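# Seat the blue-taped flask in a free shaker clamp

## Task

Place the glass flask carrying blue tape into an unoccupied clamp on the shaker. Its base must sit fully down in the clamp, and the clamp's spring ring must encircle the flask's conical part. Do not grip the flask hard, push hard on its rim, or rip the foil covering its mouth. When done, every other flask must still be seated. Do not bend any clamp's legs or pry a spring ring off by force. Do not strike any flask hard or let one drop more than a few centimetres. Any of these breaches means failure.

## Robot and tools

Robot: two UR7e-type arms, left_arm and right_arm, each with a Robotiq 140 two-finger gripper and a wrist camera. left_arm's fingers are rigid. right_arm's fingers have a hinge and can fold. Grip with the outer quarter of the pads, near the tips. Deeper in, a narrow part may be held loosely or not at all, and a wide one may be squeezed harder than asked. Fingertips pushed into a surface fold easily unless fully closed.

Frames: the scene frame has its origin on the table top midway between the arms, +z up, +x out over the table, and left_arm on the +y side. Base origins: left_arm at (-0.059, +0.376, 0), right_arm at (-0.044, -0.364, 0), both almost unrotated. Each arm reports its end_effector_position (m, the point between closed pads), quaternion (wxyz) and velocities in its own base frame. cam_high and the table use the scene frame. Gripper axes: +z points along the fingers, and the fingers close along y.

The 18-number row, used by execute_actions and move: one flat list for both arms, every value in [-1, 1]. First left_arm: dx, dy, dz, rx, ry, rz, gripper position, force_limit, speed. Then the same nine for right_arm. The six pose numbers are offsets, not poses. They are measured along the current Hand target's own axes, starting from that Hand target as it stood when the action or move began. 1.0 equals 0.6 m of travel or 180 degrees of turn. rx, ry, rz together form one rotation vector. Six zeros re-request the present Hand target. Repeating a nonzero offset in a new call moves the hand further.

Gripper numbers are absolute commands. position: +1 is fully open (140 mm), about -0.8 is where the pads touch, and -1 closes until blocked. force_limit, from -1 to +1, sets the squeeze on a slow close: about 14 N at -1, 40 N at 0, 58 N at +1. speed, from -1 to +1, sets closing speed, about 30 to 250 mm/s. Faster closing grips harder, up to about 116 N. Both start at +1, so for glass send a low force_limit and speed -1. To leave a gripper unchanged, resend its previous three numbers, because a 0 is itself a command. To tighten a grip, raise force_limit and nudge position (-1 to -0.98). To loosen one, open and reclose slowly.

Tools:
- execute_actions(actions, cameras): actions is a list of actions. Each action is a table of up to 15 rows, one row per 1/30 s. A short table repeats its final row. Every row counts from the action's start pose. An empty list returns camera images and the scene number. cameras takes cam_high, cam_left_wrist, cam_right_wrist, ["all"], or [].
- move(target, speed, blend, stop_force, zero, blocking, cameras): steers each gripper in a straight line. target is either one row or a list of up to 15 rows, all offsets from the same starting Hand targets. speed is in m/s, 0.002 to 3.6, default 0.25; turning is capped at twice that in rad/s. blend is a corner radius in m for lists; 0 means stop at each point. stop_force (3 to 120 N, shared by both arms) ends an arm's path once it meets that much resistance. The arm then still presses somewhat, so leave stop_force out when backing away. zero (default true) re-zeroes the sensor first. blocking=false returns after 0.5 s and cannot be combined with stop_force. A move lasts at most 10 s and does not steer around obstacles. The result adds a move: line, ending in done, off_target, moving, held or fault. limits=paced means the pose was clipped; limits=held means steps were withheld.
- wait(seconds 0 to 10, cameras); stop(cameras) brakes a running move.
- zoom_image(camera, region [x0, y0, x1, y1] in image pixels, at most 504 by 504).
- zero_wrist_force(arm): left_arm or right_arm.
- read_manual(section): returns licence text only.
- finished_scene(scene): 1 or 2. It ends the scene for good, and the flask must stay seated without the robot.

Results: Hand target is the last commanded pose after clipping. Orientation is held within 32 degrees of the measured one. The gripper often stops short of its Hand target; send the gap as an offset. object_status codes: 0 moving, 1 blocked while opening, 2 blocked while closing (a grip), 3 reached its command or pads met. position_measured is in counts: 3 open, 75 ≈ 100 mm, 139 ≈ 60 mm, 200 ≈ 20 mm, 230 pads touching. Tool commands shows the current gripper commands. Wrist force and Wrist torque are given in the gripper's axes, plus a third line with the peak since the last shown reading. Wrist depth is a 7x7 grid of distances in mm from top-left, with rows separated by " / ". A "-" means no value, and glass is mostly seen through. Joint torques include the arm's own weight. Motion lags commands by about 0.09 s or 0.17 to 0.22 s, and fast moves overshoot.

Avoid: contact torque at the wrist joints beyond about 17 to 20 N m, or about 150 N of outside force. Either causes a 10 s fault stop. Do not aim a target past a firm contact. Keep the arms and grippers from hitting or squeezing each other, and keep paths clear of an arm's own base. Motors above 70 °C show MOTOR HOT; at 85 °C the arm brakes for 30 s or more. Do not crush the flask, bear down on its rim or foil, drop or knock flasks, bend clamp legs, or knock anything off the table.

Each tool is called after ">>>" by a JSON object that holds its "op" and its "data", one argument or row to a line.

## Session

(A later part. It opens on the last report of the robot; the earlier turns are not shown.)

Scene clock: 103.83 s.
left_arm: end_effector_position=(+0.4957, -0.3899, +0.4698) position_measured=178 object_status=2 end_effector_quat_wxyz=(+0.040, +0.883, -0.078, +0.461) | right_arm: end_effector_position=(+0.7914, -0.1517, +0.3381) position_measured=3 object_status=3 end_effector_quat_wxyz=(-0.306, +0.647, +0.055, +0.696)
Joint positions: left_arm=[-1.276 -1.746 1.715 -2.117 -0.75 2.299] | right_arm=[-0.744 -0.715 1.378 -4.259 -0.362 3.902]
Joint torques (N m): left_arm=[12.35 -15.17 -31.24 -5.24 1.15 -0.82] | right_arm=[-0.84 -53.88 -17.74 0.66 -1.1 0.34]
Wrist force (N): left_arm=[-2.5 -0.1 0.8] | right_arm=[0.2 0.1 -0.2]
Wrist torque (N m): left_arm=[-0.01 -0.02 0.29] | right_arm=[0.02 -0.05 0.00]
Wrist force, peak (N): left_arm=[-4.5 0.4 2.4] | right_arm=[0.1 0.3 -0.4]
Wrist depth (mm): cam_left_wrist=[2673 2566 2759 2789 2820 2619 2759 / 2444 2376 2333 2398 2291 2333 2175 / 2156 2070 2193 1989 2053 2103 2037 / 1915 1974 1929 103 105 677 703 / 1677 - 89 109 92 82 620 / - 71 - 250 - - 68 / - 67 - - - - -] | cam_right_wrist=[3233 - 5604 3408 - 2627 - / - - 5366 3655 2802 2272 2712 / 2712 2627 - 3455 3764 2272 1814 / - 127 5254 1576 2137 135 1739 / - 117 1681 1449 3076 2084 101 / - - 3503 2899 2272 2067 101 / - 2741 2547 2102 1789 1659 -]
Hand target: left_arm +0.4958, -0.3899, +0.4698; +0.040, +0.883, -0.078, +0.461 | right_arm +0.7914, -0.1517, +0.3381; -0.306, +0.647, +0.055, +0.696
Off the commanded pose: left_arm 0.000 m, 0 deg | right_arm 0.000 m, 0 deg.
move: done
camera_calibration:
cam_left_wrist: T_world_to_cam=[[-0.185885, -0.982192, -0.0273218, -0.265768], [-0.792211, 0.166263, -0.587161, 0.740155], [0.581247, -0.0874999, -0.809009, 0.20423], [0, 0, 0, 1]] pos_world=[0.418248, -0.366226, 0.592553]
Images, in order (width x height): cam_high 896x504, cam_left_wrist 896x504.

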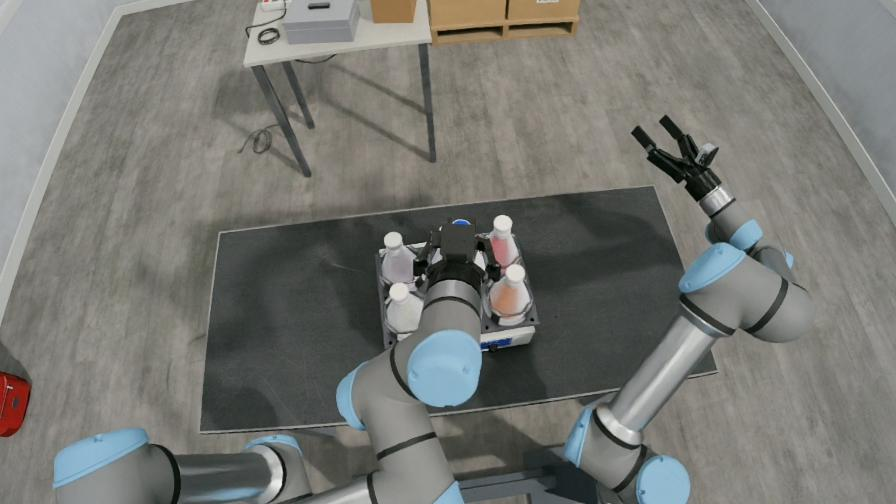

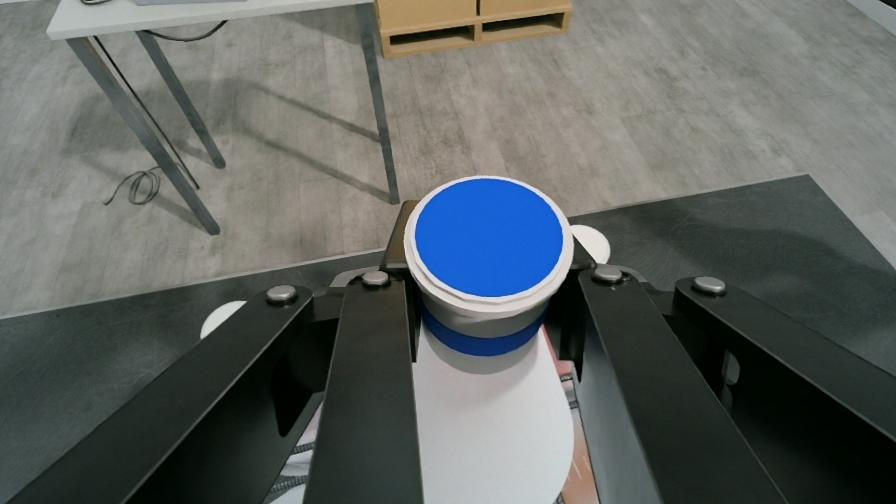

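>>> {"op": "move", "data": {
  "target": [-0.0048,-0.0087,-0.0067,0,0,0,-1,-1,-1,-0.145,-0.7235,-0.441,0.170,-0.182,-0.117,1,1,1],
  "speed": 0.2,
  "cameras": ["cam_high","cam_right_wrist"]
}}

Scene clock: 119.57 s.
left_arm: end_effector_position=(+0.4918, -0.3839, +0.4698) position_measured=178 object_status=2 end_effector_quat_wxyz=(+0.040, +0.883, -0.078, +0.461) | right_arm: end_effector_position=(+0.3439, +0.1040, +0.3548) position_measured=3 object_status=3 end_effector_quat_wxyz=(-0.307, +0.692, +0.430, +0.493)
Joint positions: left_arm=[-1.281 -1.765 1.729 -2.107 -0.747 2.292] | right_arm=[-1.164 -1.686 2.271 -4.215 0.768 3.507]
Joint torques (N m): left_arm=[-8.59 -22.2 -26.84 -2.31 3.56 -0.71] | right_arm=[1.9 -15.05 -20.42 1.13 -1.17 1.54]
Wrist force (N): left_arm=[-2.2 0.0 0.4] | right_arm=[-1.1 0.2 -1.1]
Wrist torque (N m): left_arm=[-0.01 -0.08 0.28] | right_arm=[-0.08 0.20 -0.02]
Wrist force, peak (N): left_arm=[-2.8 0.0 1.0] | right_arm=[0.2 2.3 0.8]
Wrist depth (mm): cam_left_wrist=[2759 2673 2701 2701 2673 2789 2251 / 2541 2444 2516 2421 2376 2291 2376 / 2121 2053 2212 1820 2037 2251 2037 / 1959 1929 1959 103 105 713 711 / 1518 - 89 109 92 82 637 / - 71 - - - - 68 / - 67 - - - - -] | cam_right_wrist=[2741 2449 2627 - - 1566 1409 / 585 - - - 3152 1596 1249 / 645 2802 - 505 - 2473 2627 / 637 126 556 424 465 138 2174 / - 117 - 388 397 - 97 / - 1538 534 413 476 - 101 / - 1051 - - - - -]
Hand target: left_arm +0.4918, -0.3839, +0.4698; +0.040, +0.883, -0.078, +0.461 | right_arm +0.3438, +0.1040, +0.3548; -0.307, +0.692, +0.430, +0.493
Off the commanded pose: left_arm 0.000 m, 0 deg | right_arm 0.000 m, 0 deg.
move: done
camera_calibration:
cam_right_wrist: T_world_to_cam=[[0.904632, -0.426009, -0.0125281, -0.247625], [-0.270475, -0.551141, -0.789359, 0.433821], [0.329369, 0.717468, -0.613805, 0.17261], [0, 0, 0, 1]] pos_world=[0.284495, 0.00976391, 0.445287]
Images, in order (width x height): cam_high 896x504, cam_right_wrist 896x504.

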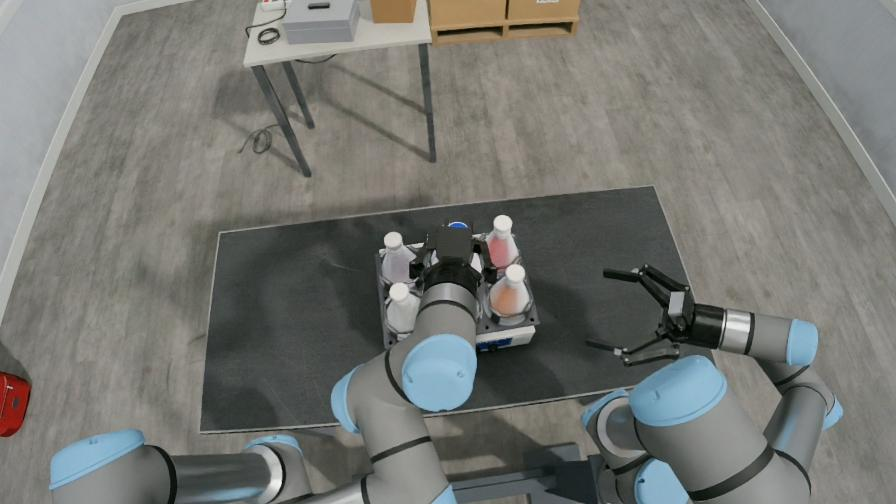

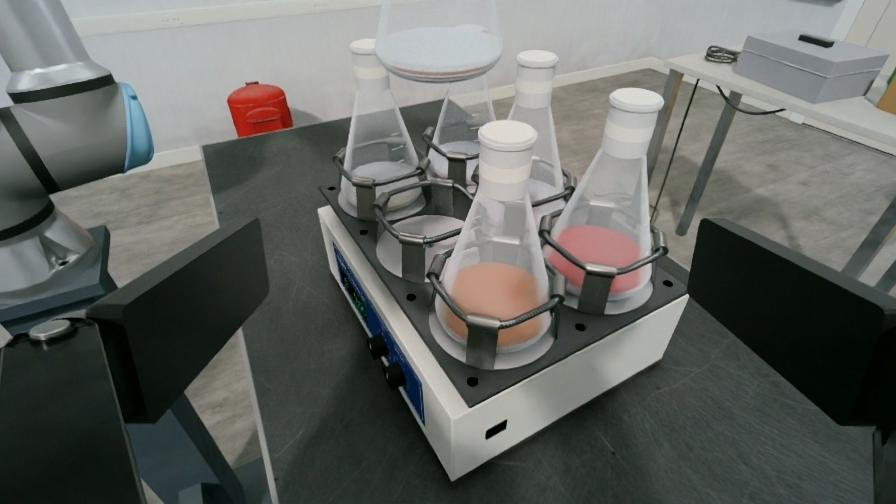

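>>> {"op": "move", "data": {
  "target": [-0.2116,0,0.1483,0,0,0,-1,-1,-1,0,0,0,0,0,0,1,1,1],
  "speed": 0.1,
  "cameras": ["cam_high","cam_right_wrist","cam_left_wrist"]
}}

>>> {"op": "zoom_image", "data": {
  "camera": "cam_right_wrist",
  "region": [300, 20, 600, 320]
}}

>>> {"op": "zoom_image", "data": {
  "camera": "cam_high",
  "region": [370, 200, 550, 370]
}}

Scene clock: 125.70 s.
left_arm: end_effector_position=(+0.4924, -0.3839, +0.3149) position_measured=178 object_status=2 end_effector_quat_wxyz=(+0.040, +0.883, -0.078, +0.461) | right_arm: end_effector_position=(+0.3438, +0.1040, +0.3548) position_measured=3 object_status=3 end_effector_quat_wxyz=(-0.307, +0.692, +0.430, +0.493)
Joint positions: left_arm=[-1.28 -1.697 2.078 -2.525 -0.748 2.294] | right_arm=[-1.164 -1.686 2.271 -4.214 0.769 3.507]
Joint torques (N m): left_arm=[18.94 3.26 11.88 10.18 -10.44 0.18] | right_arm=[-1.83 -24.22 -22.6 4.3 2.16 -1.65]
Wrist force (N): left_arm=[50.2 4.6 -50.2] | right_arm=[-1.2 0.1 -0.9]
Wrist torque (N m): left_arm=[0.00 -2.23 0.05] | right_arm=[-0.10 0.22 -0.02]
Wrist force, peak (N): left_arm=[57.1 5.5 -57.0] | right_arm=[-1.2 0.1 -1.1]
Wrist depth (mm): cam_left_wrist=[2541 2619 2592 2619 2541 2646 2619 / 2333 2333 2333 200 2212 2121 2231 / 174 1959 1944 98 360 607 608 / 545 302 545 89 89 332 148 / - - 89 88 82 81 136 / - 71 - - - - 68 / - 68 - - - - -] | cam_right_wrist=[578 2314 298 360 - 1557 1327 / 587 - - 377 3152 1970 1242 / 621 2600 - 468 2497 2683 2402 / 637 126 487 - 446 138 2137 / - 117 611 - 417 420 97 / - 1528 - 379 429 527 101 / - 1001 - 421 - - -]
Hand target: left_arm +0.4923, -0.3839, +0.3147; +0.040, +0.883, -0.078, +0.461 | right_arm +0.3438, +0.1040, +0.3548; -0.307, +0.692, +0.430, +0.493
Off the commanded pose: left_arm 0.000 m, 0 deg | right_arm 0.000 m, 0 deg.
move: done
camera_calibration:
cam_left_wrist: T_world_to_cam=[[-0.185669, -0.982242, -0.0269748, -0.264982], [-0.792105, 0.16586, -0.587418, 0.645454], [0.58146, -0.0876985, -0.808834, 0.0810407], [0, 0, 0, 1]] pos_world=[0.414947, -0.360224, 0.437552]
cam_right_wrist: T_world_to_cam=[[0.904671, -0.425929, -0.0124906, -0.247521], [-0.270452, -0.551294, -0.789259, 0.4338], [0.329282, 0.717398, -0.613933, 0.172654], [0, 0, 0, 1]] pos_world=[0.284395, 0.00986335, 0.445287]

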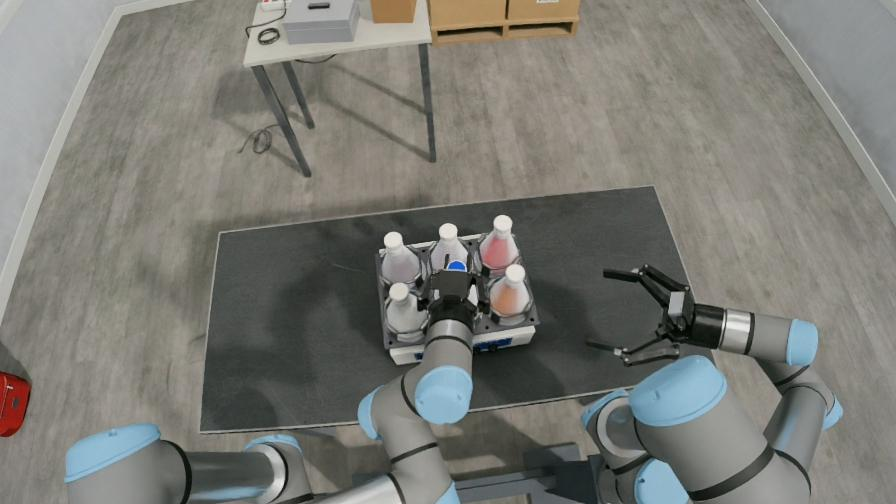

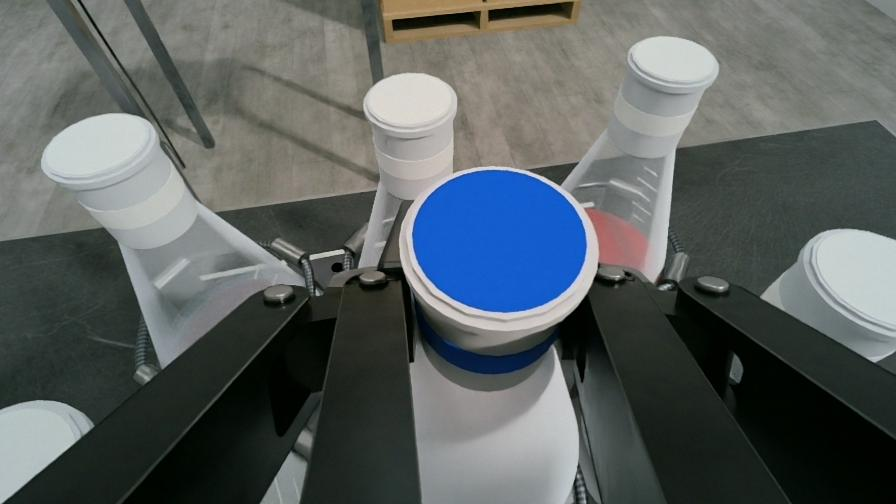

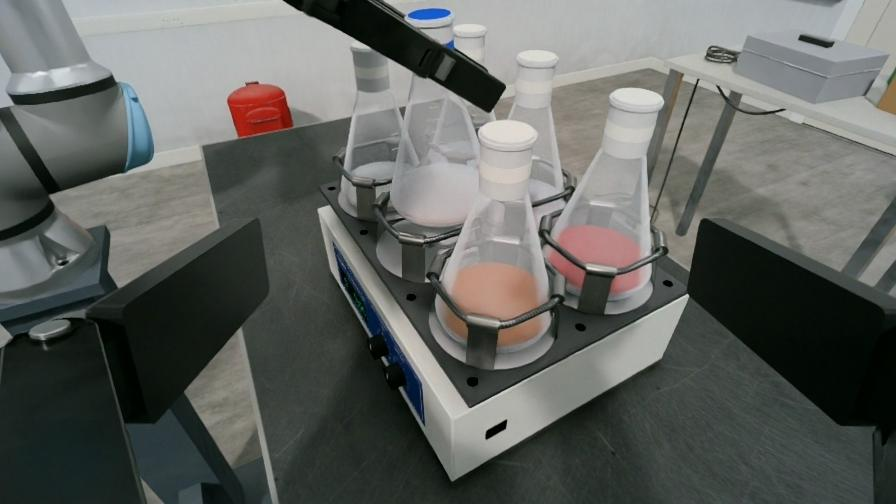

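Scaled by 1.680 from the camera's 896x504 image, which has a finer 1280x720 frame.

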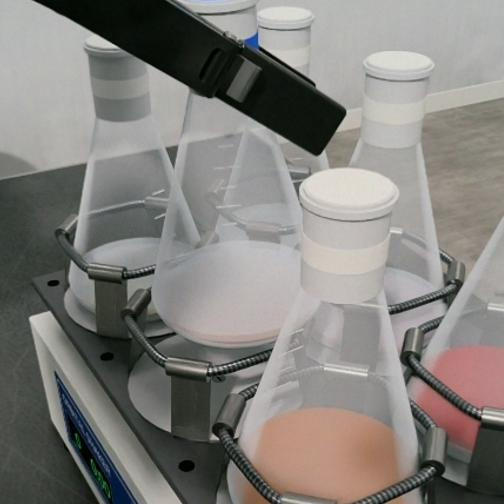

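Scaled by 2.800 from the camera's 896x504 image, which has a finer 1280x720 frame.

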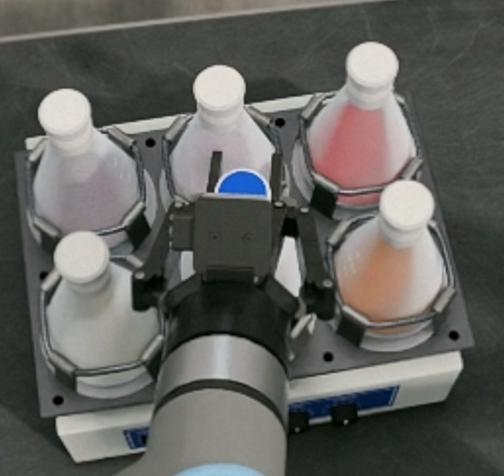

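>>> {"op": "move", "data": {
  "target": [0.0137,0,-0.0096,0,0,0,-1,-1,-1,0,0,0,0,0,0,1,1,1],
  "speed": 0.05,
  "cameras": ["cam_high","cam_right_wrist","cam_left_wrist"]
}}

>>> {"op": "zoom_image", "data": {
  "camera": "cam_right_wrist",
  "region": [300, 0, 600, 300]
}}

>>> {"op": "zoom_image", "data": {
  "camera": "cam_high",
  "region": [370, 200, 550, 370]
}}

>>> {"op": "zoom_image", "data": {
  "camera": "cam_left_wrist",
  "region": [300, 150, 660, 450]
}}

Scene clock: 131.50 s.
left_arm: end_effector_position=(+0.4923, -0.3838, +0.3248) position_measured=178 object_status=2 end_effector_quat_wxyz=(+0.040, +0.883, -0.078, +0.461) end_effector_velocity=(+0.000, +0.000, -0.001) end_effector_angular_velocity=(-0.002, -0.001, +0.000) | right_arm: end_effector_position=(+0.3438, +0.1040, +0.3548) position_measured=3 object_status=3 end_effector_quat_wxyz=(-0.307, +0.692, +0.430, +0.493)
Joint positions: left_arm=[-1.28 -1.707 2.059 -2.496 -0.748 2.294] | right_arm=[-1.164 -1.686 2.271 -4.214 0.769 3.507]
Joint velocities: left_arm=[-0.001 0 0.003 -0.005 0.001 0] | right_arm=[within noise]
Joint torques (N m): left_arm=[0.42 -21.09 -19.58 -5.76 3.56 -0.85] | right_arm=[-2.73 -23.57 -22.19 4.27 2.06 -1.73]
Wrist force (N): left_arm=[-2.4 -0.8 0.6] | right_arm=[-1.0 0.3 -0.8]
Wrist torque (N m): left_arm=[-0.15 -0.06 0.12] | right_arm=[-0.06 0.20 -0.02]
Wrist force, peak (N): left_arm=[50.5 4.7 -50.2] | right_arm=[-1.4 0.3 -1.0]
Wrist depth (mm): cam_left_wrist=[2467 2376 2592 2516 2376 2541 2421 / 2175 2156 2086 2070 2103 2086 2333 / 176 1873 1959 98 342 617 591 / 532 349 - 90 90 315 146 / - - 89 83 83 83 137 / - 71 - 117 - - 68 / - 68 - - - - -] | cam_right_wrist=[563 2473 291 351 - 1659 1341 / 589 2425 - 384 3233 3152 1242 / 615 2866 830 319 2547 2522 2741 / 634 126 603 420 456 138 1293 / - 117 - 407 400 430 97 / - - - 368 460 514 102 / - - - 418 - - -]
Hand target: left_arm +0.4923, -0.3839, +0.3248; +0.040, +0.883, -0.078, +0.461 | right_arm +0.3438, +0.1040, +0.3548; -0.307, +0.692, +0.430, +0.493
Off the commanded pose: left_arm 0.000 m, 0 deg | right_arm 0.000 m, 0 deg.
move: done
camera_calibration:
cam_left_wrist: T_world_to_cam=[[-0.185669, -0.982234, -0.027262, -0.264481], [-0.792308, 0.166063, -0.587087, 0.651381], [0.581184, -0.0874041, -0.809065, 0.0895422], [0, 0, 0, 1]] pos_world=[0.414948, -0.360126, 0.447653]
cam_right_wrist: T_world_to_cam=[[0.904671, -0.425929, -0.0124906, -0.247521], [-0.270452, -0.551294, -0.789259, 0.4338], [0.329282, 0.717398, -0.613933, 0.172654], [0, 0, 0, 1]] pos_world=[0.284395, 0.00986335, 0.445287]

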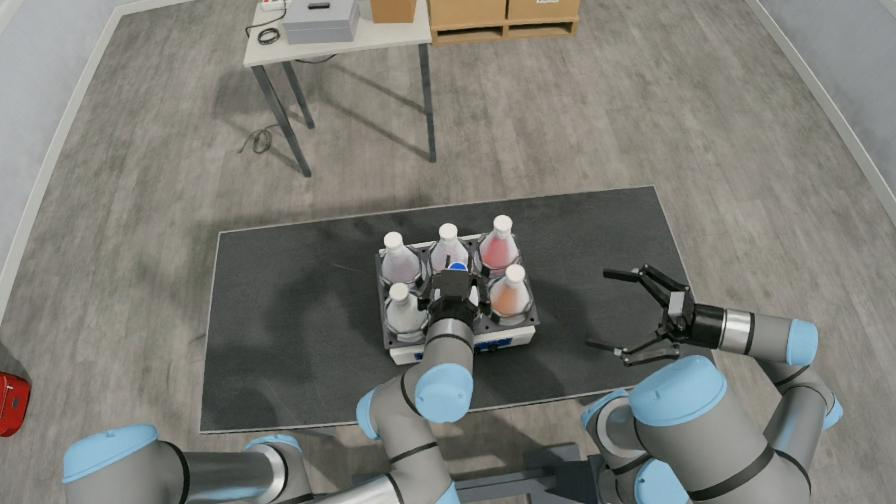

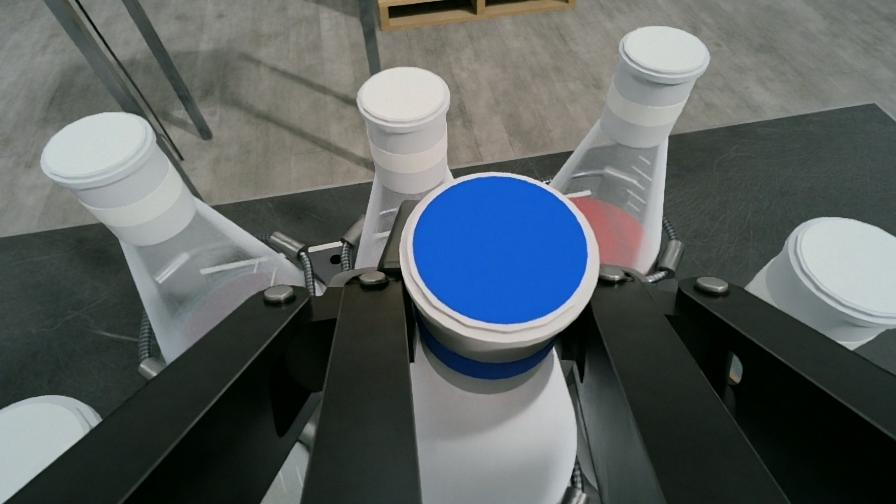

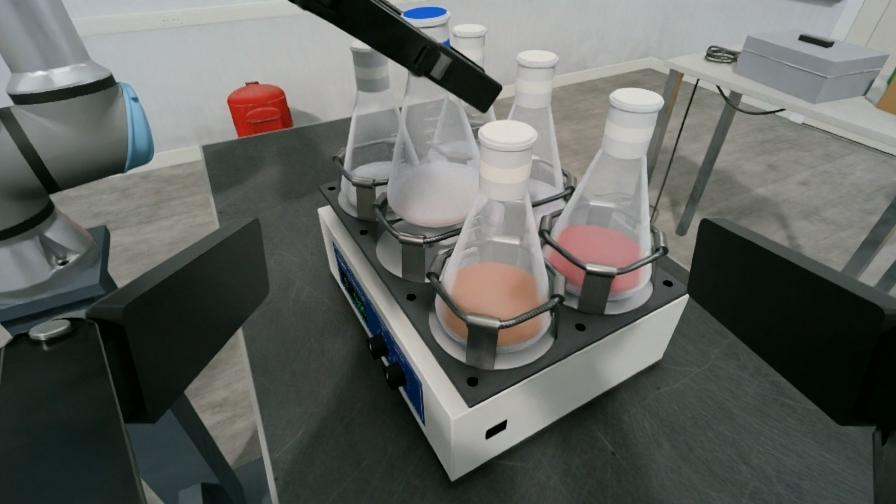

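Scaled by 1.680 from the camera's 896x504 image, which has a finer 1280x720 frame.

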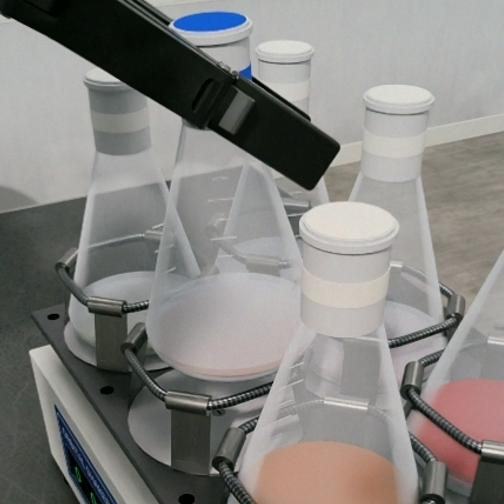

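Scaled by 2.800 from the camera's 896x504 image, which has a finer 1280x720 frame.

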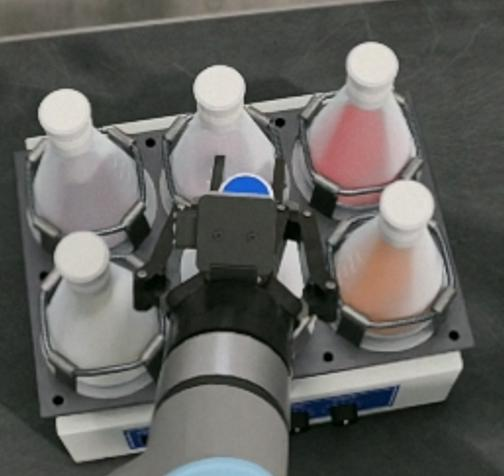

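Scaled by 1.400 from the camera's 896x504 image, which has a finer 1280x720 frame.

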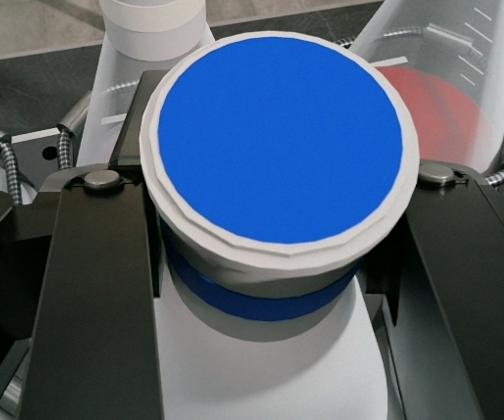

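>>> {"op": "move", "data": {
  "target": [-0.0073,0.004,-0.0107,0,0,0,-1,-1,-1,0,0,0,0,0,0,1,1,1],
  "speed": 0.05,
  "cameras": ["cam_right_wrist"]
}}

>>> {"op": "zoom_image", "data": {
  "camera": "cam_right_wrist",
  "region": [330, 120, 530, 290]
}}

Scene clock: 154.20 s.
left_arm: end_effector_position=(+0.4841, -0.3849, +0.3249) position_measured=178 object_status=2 end_effector_quat_wxyz=(+0.040, +0.883, -0.078, +0.461) | right_arm: end_effector_position=(+0.3438, +0.1040, +0.3548) position_measured=3 object_status=3 end_effector_quat_wxyz=(-0.307, +0.692, +0.430, +0.493)
Joint positions: left_arm=[-1.3 -1.721 2.066 -2.47 -0.737 2.268] | right_arm=[-1.164 -1.686 2.271 -4.214 0.769 3.507]
Joint torques (N m): left_arm=[10.66 -9.8 -29.74 -5.52 0.9 1.07] | right_arm=[-2.57 -24.22 -22.2 4.24 2.06 -1.62]
Wrist force (N): left_arm=[-2.4 -0.5 0.9] | right_arm=[-1.1 0.1 -0.9]
Wrist torque (N m): left_arm=[-0.09 -0.05 0.27] | right_arm=[-0.10 0.22 -0.02]
Wrist force, peak (N): left_arm=[-2.5 -0.8 1.1] | right_arm=[-1.2 0.3 -1.1]
Wrist depth (mm): cam_left_wrist=[2516 2566 2592 2541 2491 2516 2376 / 2231 2291 2156 2053 2138 2037 1929 / 187 583 2037 98 352 600 - / 569 360 347 90 90 344 147 / 496 - 89 84 83 82 140 / - 71 - - - - 68 / - 68 - - - - -] | cam_right_wrist=[585 2967 - 343 - 1670 1401 / 588 2379 - 372 3114 3152 1255 / 614 2627 - 317 1940 2497 2771 / 635 126 - - 453 138 1986 / - 117 - 398 410 135 97 / - 1566 - 402 450 511 102 / - - - 464 - - -]
Hand target: left_arm +0.4842, -0.3849, +0.3248; +0.040, +0.883, -0.078, +0.461 | right_arm +0.3438, +0.1040, +0.3548; -0.307, +0.692, +0.430, +0.493
Off the commanded pose: left_arm 0.000 m, 0 deg | right_arm 0.000 m, 0 deg.
move: done
camera_calibration:
cam_right_wrist: T_world_to_cam=[[0.904671, -0.425929, -0.0124906, -0.247521], [-0.270452, -0.551294, -0.789259, 0.4338], [0.329282, 0.717398, -0.613933, 0.172654], [0, 0, 0, 1]] pos_world=[0.284395, 0.00986335, 0.445287]
Images, in order (width x height): cam_right_wrist 896x504.

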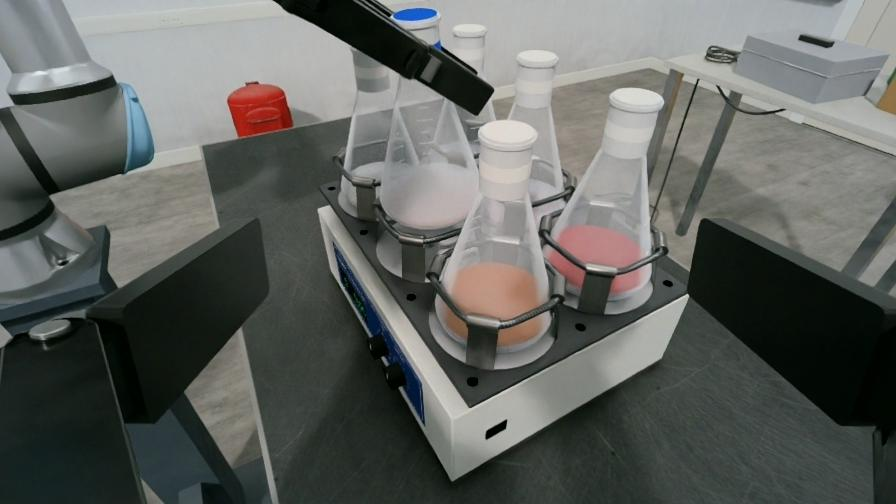

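Scaled by 2.520 from the camera's 896x504 image, which has a finer 1280x720 frame.

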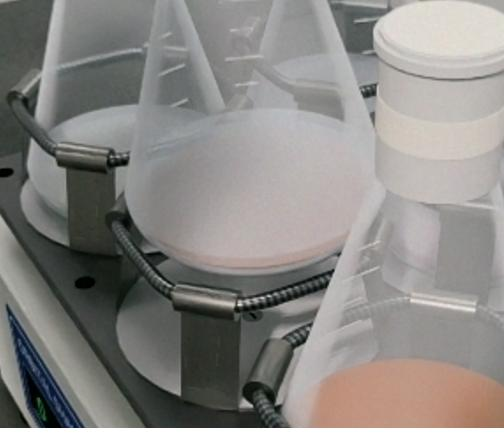

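>>> {"op": "move", "data": {
  "target": [-0.041,0,0.0287,0,0,0,-1,-1,-1,0,0,0,0,0,0,1,1,1],
  "speed": 0.02,
  "stop_force": 10,
  "cameras": ["cam_right_wrist","cam_high"]
}}

>>> {"op": "zoom_image", "data": {
  "camera": "cam_right_wrist",
  "region": [330, 120, 530, 290]
}}

>>> {"op": "zoom_image", "data": {
  "camera": "cam_high",
  "region": [370, 200, 550, 370]
}}

Scene clock: 161.80 s.
left_arm: end_effector_position=(+0.4842, -0.3849, +0.3184) position_measured=178 object_status=2 end_effector_quat_wxyz=(+0.040, +0.883, -0.078, +0.461) | right_arm: end_effector_position=(+0.3438, +0.1040, +0.3548) position_measured=3 object_status=3 end_effector_quat_wxyz=(-0.307, +0.692, +0.430, +0.493)
Joint positions: left_arm=[-1.3 -1.715 2.079 -2.489 -0.737 2.268] | right_arm=[-1.164 -1.686 2.271 -4.214 0.769 3.507]
Joint torques (N m): left_arm=[10.48 -27.53 -17.67 -3.99 0.13 0.25] | right_arm=[-2.42 -23.79 -21.86 4.3 2.08 -1.63]
Wrist force (N): left_arm=[3.0 -1.4 -5.7] | right_arm=[-0.9 0.2 -1.0]
Wrist torque (N m): left_arm=[-0.21 -0.25 0.24] | right_arm=[-0.07 0.18 -0.02]
Wrist force, peak (N): left_arm=[8.1 -1.4 -12.1] | right_arm=[-1.3 0.1 -1.1]
Wrist depth (mm): cam_left_wrist=[2491 2444 2444 2516 2491 2376 2444 / 188 2231 2086 2103 2103 2212 - / 186 1887 1901 208 347 590 582 / 548 333 341 90 90 330 140 / 490 - 89 84 83 82 154 / - 71 - 231 - - 68 / - 68 - 220 - - -] | cam_right_wrist=[564 - 305 332 - 3455 2683 / 588 - 3233 373 3192 2933 1267 / 623 2497 - 315 2522 2573 2655 / 634 126 598 434 453 145 2002 / - 117 645 388 408 145 97 / - 1659 - 376 - - 101 / - 1274 - - - - -]
Hand target: left_arm +0.4842, -0.3849, +0.3184; +0.040, +0.883, -0.078, +0.461 (not the last commanded pose) | right_arm +0.3438, +0.1040, +0.3548; -0.307, +0.692, +0.430, +0.493
Off the commanded pose: left_arm 0.024 m, 0 deg | right_arm 0.000 m, 0 deg.
move: contact (left_arm)
camera_calibration:
cam_right_wrist: T_world_to_cam=[[0.904671, -0.425929, -0.0124906, -0.247521], [-0.270452, -0.551294, -0.789259, 0.4338], [0.329282, 0.717398, -0.613933, 0.172654], [0, 0, 0, 1]] pos_world=[0.284395, 0.00986335, 0.445287]
Images, in order (width x height): cam_high 896x504, cam_right_wrist 896x504.

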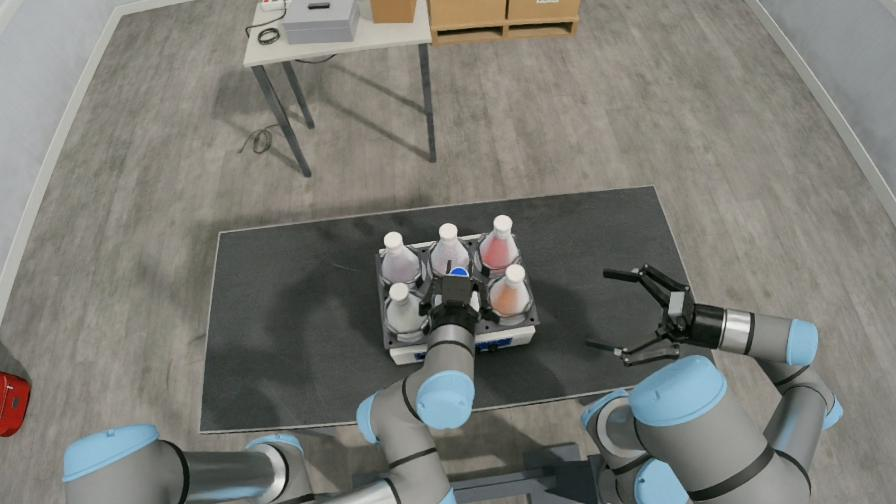

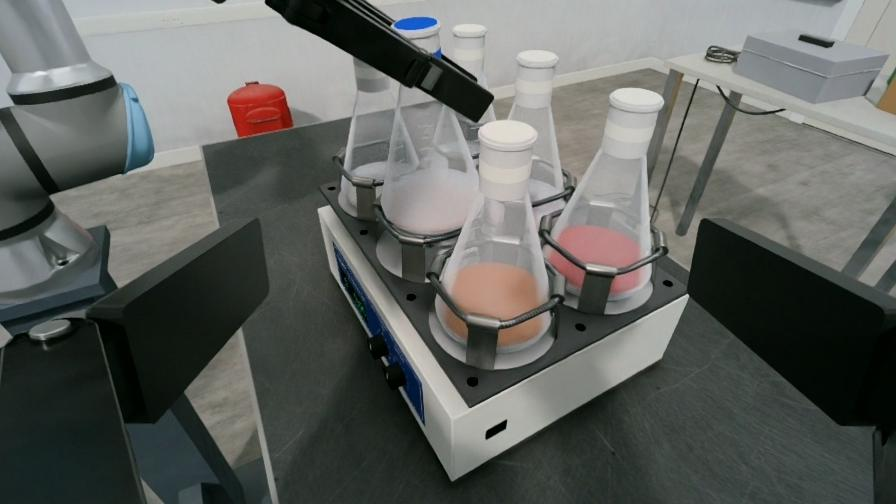

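Scaled by 2.520 from the camera's 896x504 image, which has a finer 1280x720 frame.

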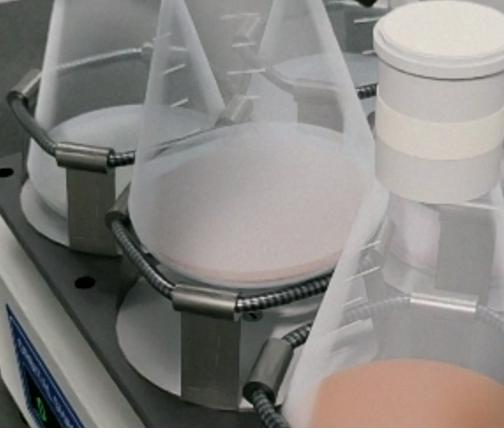

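Scaled by 2.800 from the camera's 896x504 image, which has a finer 1280x720 frame.

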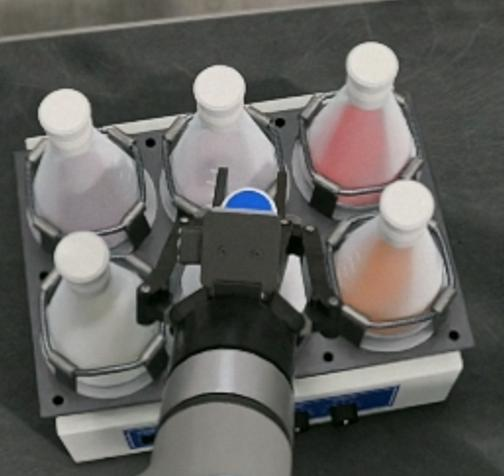

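>>> {"op": "move", "data": {
  "target": [-0.041,0,0.0287,0,0,0,-1,-1,-1,0,0,0,0,0,0,1,1,1],
  "speed": 0.015,
  "stop_force": 35,
  "cameras": ["cam_right_wrist","cam_left_wrist"]
}}

>>> {"op": "zoom_image", "data": {
  "camera": "cam_right_wrist",
  "region": [330, 120, 530, 290]
}}

Scene clock: 173.13 s.
left_arm: end_effector_position=(+0.4843, -0.3849, +0.3118) position_measured=178 object_status=2 end_effector_quat_wxyz=(+0.041, +0.883, -0.078, +0.461) | right_arm: end_effector_position=(+0.3438, +0.1040, +0.3548) position_measured=3 object_status=3 end_effector_quat_wxyz=(-0.307, +0.692, +0.430, +0.493)
Joint positions: left_arm=[-1.3 -1.708 2.092 -2.509 -0.737 2.268] | right_arm=[-1.164 -1.686 2.271 -4.214 0.769 3.507]
Joint torques (N m): left_arm=[11.06 -13.45 -14.9 0.55 -5.41 1.09] | right_arm=[-2.64 -24.27 -22.04 4.28 2.06 -1.47]
Wrist force (N): left_arm=[21.7 -3.8 -28.4] | right_arm=[-1.1 0.2 -0.7]
Wrist torque (N m): left_arm=[-0.42 -1.09 0.02] | right_arm=[-0.07 0.21 -0.02]
Wrist force, peak (N): left_arm=[29.1 -4.6 -37.2] | right_arm=[-1.1 0.4 -1.2]
Wrist depth (mm): cam_left_wrist=[2619 2592 2592 2516 2619 2491 2619 / 182 2231 2138 2070 2070 2193 2271 / 185 1944 2121 98 383 - 598 / 535 354 342 90 90 343 142 / 489 - 89 83 83 82 140 / - 71 - - - - 68 / - 68 - - - - -] | cam_right_wrist=[565 - 296 340 - 1606 2741 / 588 - - 381 3408 3076 1255 / 620 2741 521 454 504 2627 2627 / 635 126 581 440 459 135 2193 / - 117 605 400 - - 97 / - 1566 - 375 405 - 102 / - - - 431 - - -]
Hand target: left_arm +0.4843, -0.3849, +0.3118; +0.041, +0.883, -0.078, +0.461 (not the last commanded pose) | right_arm +0.3438, +0.1040, +0.3548; -0.307, +0.692, +0.430, +0.493
Off the commanded pose: left_arm 0.023 m, 0 deg | right_arm 0.000 m, 0 deg.
move: contact (left_arm)
camera_calibration:
cam_left_wrist: T_world_to_cam=[[-0.185625, -0.982258, -0.0267008, -0.26769], [-0.792124, 0.165662, -0.587448, 0.637391], [0.581449, -0.0878946, -0.808821, 0.0831643], [0, 0, 0, 1]] pos_world=[0.406847, -0.361223, 0.434552]
cam_right_wrist: T_world_to_cam=[[0.904671, -0.425929, -0.0124906, -0.247521], [-0.270452, -0.551294, -0.789259, 0.4338], [0.329282, 0.717398, -0.613933, 0.172654], [0, 0, 0, 1]] pos_world=[0.284395, 0.00986335, 0.445287]
Images, in order (width x height): cam_left_wrist 896x504, cam_right_wrist 896x504.

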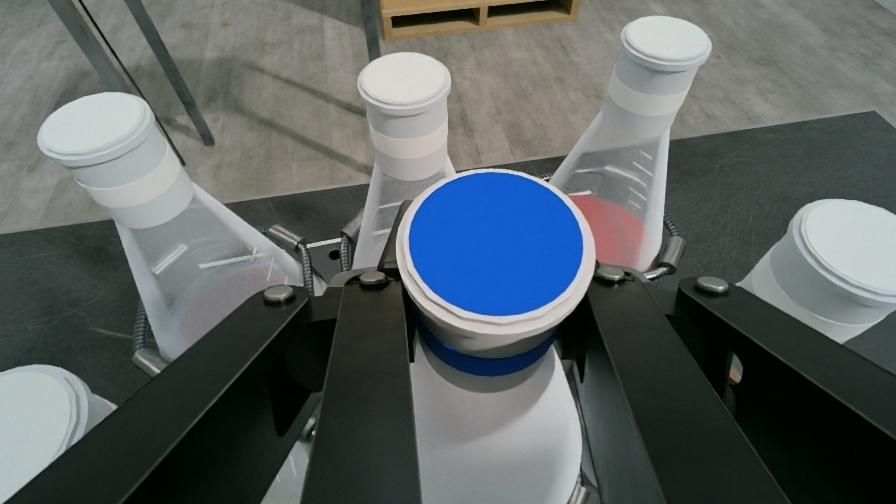

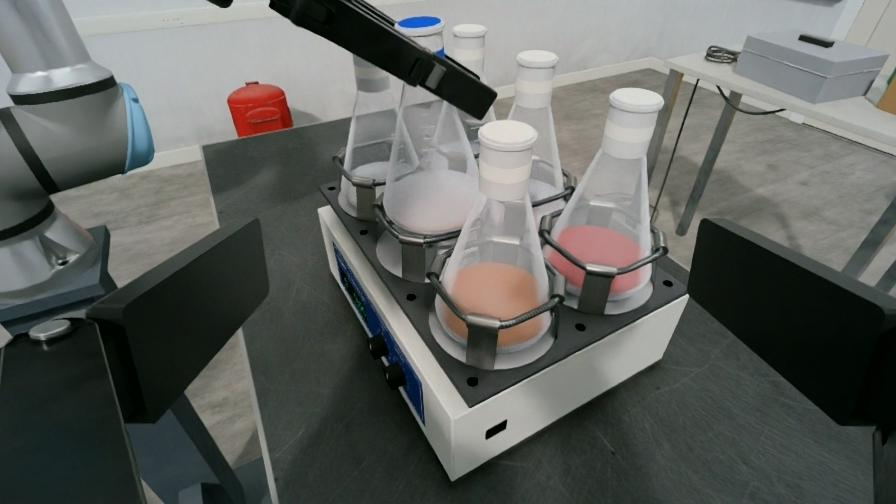

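Scaled by 2.520 from the camera's 896x504 image, which has a finer 1280x720 frame.

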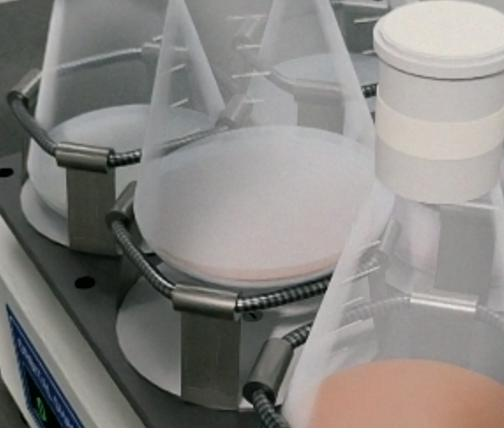

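>>> {"op": "move", "data": {
  "target": [
    [0.0163,0,-0.0115,0,0,0,-1,-1,-1,0,0,0,0,0,0,1,1,1],
    [0.0072,-0.004,-0.0247,0,0,0,-1,-1,-1,0,0,0,0,0,0,1,1,1]
  ],
  "speed": 0.04
}}

>>> {"op": "move", "data": {
  "target": [-0.041,0,0.0287,0,0,0,-1,-1,-1,0,0,0,0,0,0,1,1,1],
  "speed": 0.015,
  "stop_force": 25,
  "cameras": ["cam_right_wrist","cam_left_wrist"]
}}

>>> {"op": "zoom_image", "data": {
  "camera": "cam_right_wrist",
  "region": [330, 120, 530, 290]
}}

Scene clock: 180.90 s.
left_arm: end_effector_position=(+0.4751, -0.3808, +0.3238) position_measured=178 object_status=2 end_effector_quat_wxyz=(+0.040, +0.883, -0.078, +0.461) end_effector_velocity=(+0.001, -0.001, +0.000) end_effector_angular_velocity=(-0.002, +0.002, -0.002) | right_arm: end_effector_position=(+0.3438, +0.1040, +0.3548) position_measured=3 object_status=3 end_effector_quat_wxyz=(-0.307, +0.692, +0.430, +0.493)
Joint positions: left_arm=[-1.321 -1.747 2.086 -2.445 -0.726 2.242] | right_arm=[-1.164 -1.686 2.271 -4.214 0.769 3.507]
Joint velocities: left_arm=[0.003 0.004 -0.003 -0.006 -0.005 0.004] | right_arm=[within noise]
Joint torques (N m): left_arm=[11.8 -6.16 -32.22 -4.92 0.04 0.97] | right_arm=[-2.27 -24.28 -21.97 4.29 1.97 -1.54]
Wrist force (N): left_arm=[-1.6 0.1 1.0] | right_arm=[-1.1 0.3 -0.9]
Wrist torque (N m): left_arm=[-0.01 0.03 0.24] | right_arm=[-0.06 0.23 -0.02]
Wrist force, peak (N): left_arm=[22.4 -4.0 -28.8] | right_arm=[-1.3 0.2 -0.9]
Wrist depth (mm): cam_left_wrist=[2516 2541 2541 2541 2421 2333 2354 / 2291 2103 2212 2103 2156 2103 2005 / 1901 210 1915 97 352 593 155 / 563 341 347 90 90 286 150 / 499 - 89 84 83 81 483 / - 71 - 229 - - 68 / - 68 - - - - -] | cam_right_wrist=[558 2573 314 496 3503 1528 1334 / 585 3039 3076 1046 3114 3076 1255 / 615 2600 849 460 2425 2573 2600 / 629 126 505 429 445 138 2174 / - 117 562 389 398 - 97 / - 1501 - 387 434 514 102 / - 963 - - - - -]
Hand target: left_arm +0.4751, -0.3809, +0.3238; +0.041, +0.883, -0.078, +0.461 | right_arm +0.3438, +0.1040, +0.3548; -0.307, +0.692, +0.430, +0.493
Off the commanded pose: left_arm 0.000 m, 0 deg | right_arm 0.000 m, 0 deg.
move: done

Scene clock: 182.50 s.
left_arm: end_effector_position=(+0.4752, -0.3808, +0.3162) position_measured=178 object_status=2 end_effector_quat_wxyz=(+0.041, +0.883, -0.078, +0.461) | right_arm: end_effector_position=(+0.3438, +0.1040, +0.3548) position_measured=3 object_status=3 end_effector_quat_wxyz=(-0.307, +0.692, +0.430, +0.493)
Joint positions: left_arm=[-1.32 -1.74 2.101 -2.468 -0.726 2.242] | right_arm=[-1.164 -1.686 2.271 -4.214 0.769 3.507]
Joint torques (N m): left_arm=[6.78 -19.09 -16.27 -0.38 -2.24 -0.22] | right_arm=[-2.42 -24.22 -21.9 4.25 1.95 -1.46]
Wrist force (N): left_arm=[23.5 2.3 -6.4] | right_arm=[-1.1 0.3 -1.0]
Wrist torque (N m): left_arm=[0.15 -0.92 0.31] | right_arm=[-0.06 0.20 -0.02]
Wrist force, peak (N): left_arm=[31.0 2.8 -8.7] | right_arm=[-1.2 0.1 -1.1]
Wrist depth (mm): cam_left_wrist=[2619 2759 2673 2566 2673 2541 2646 / 2212 2271 2231 212 2053 2156 2398 / 1901 590 2021 98 360 - - / 548 339 346 90 90 340 147 / 495 - 89 89 83 81 464 / - 71 - - - - 68 / - 68 - 222 - - -] | cam_right_wrist=[577 - 297 341 - 1704 1300 / 588 3275 - 379 3192 1896 1261 / 615 2522 - 315 2379 2600 2655 / 630 126 546 457 446 144 2137 / - 117 - 404 404 - 97 / - 1538 - 392 449 - 101 / - 1566 - - - - -]
Hand target: left_arm +0.4752, -0.3808, +0.3162; +0.041, +0.883, -0.078, +0.461 (not the last commanded pose) | right_arm +0.3438, +0.1040, +0.3548; -0.307, +0.692, +0.430, +0.493
Off the commanded pose: left_arm 0.022 m, 0 deg | right_arm 0.000 m, 0 deg.
move: contact (left_arm)
camera_calibration:
cam_left_wrist: T_world_to_cam=[[-0.185544, -0.982275, -0.0266441, -0.265298], [-0.79211, 0.165559, -0.587497, 0.632066], [0.581495, -0.0879014, -0.808788, 0.0923395], [0, 0, 0, 1]] pos_world=[0.397746, -0.357123, 0.438951]
cam_right_wrist: T_world_to_cam=[[0.904671, -0.425929, -0.0124906, -0.247521], [-0.270452, -0.551294, -0.789259, 0.4338], [0.329282, 0.717398, -0.613933, 0.172654], [0, 0, 0, 1]] pos_world=[0.284395, 0.00986335, 0.445287]
Images, in order (width x height): cam_left_wrist 896x504, cam_right_wrist 896x504.

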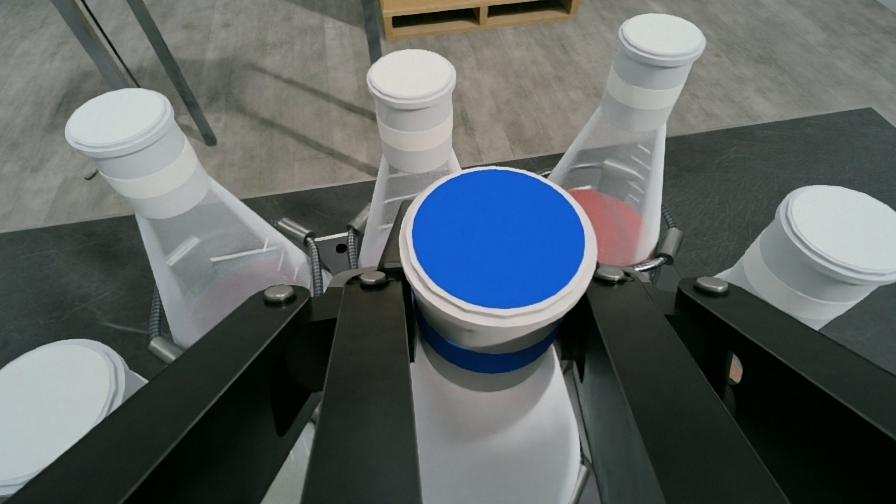

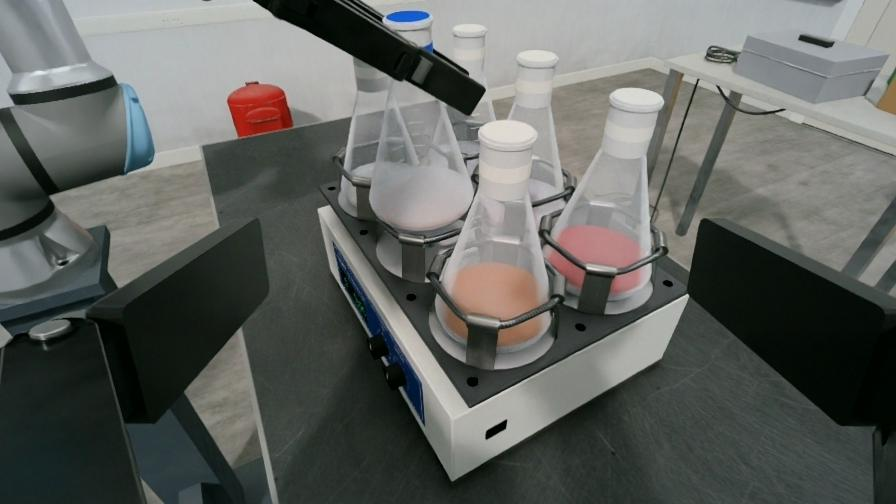

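Scaled by 2.520 from the camera's 896x504 image, which has a finer 1280x720 frame.

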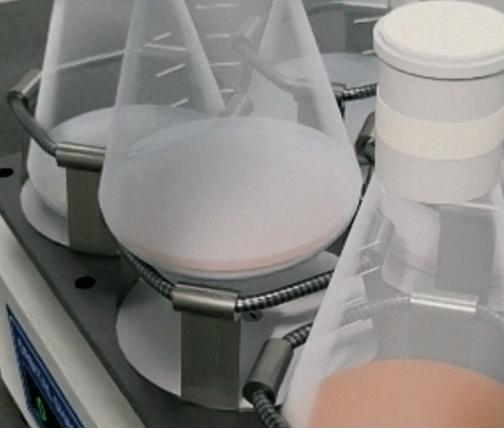

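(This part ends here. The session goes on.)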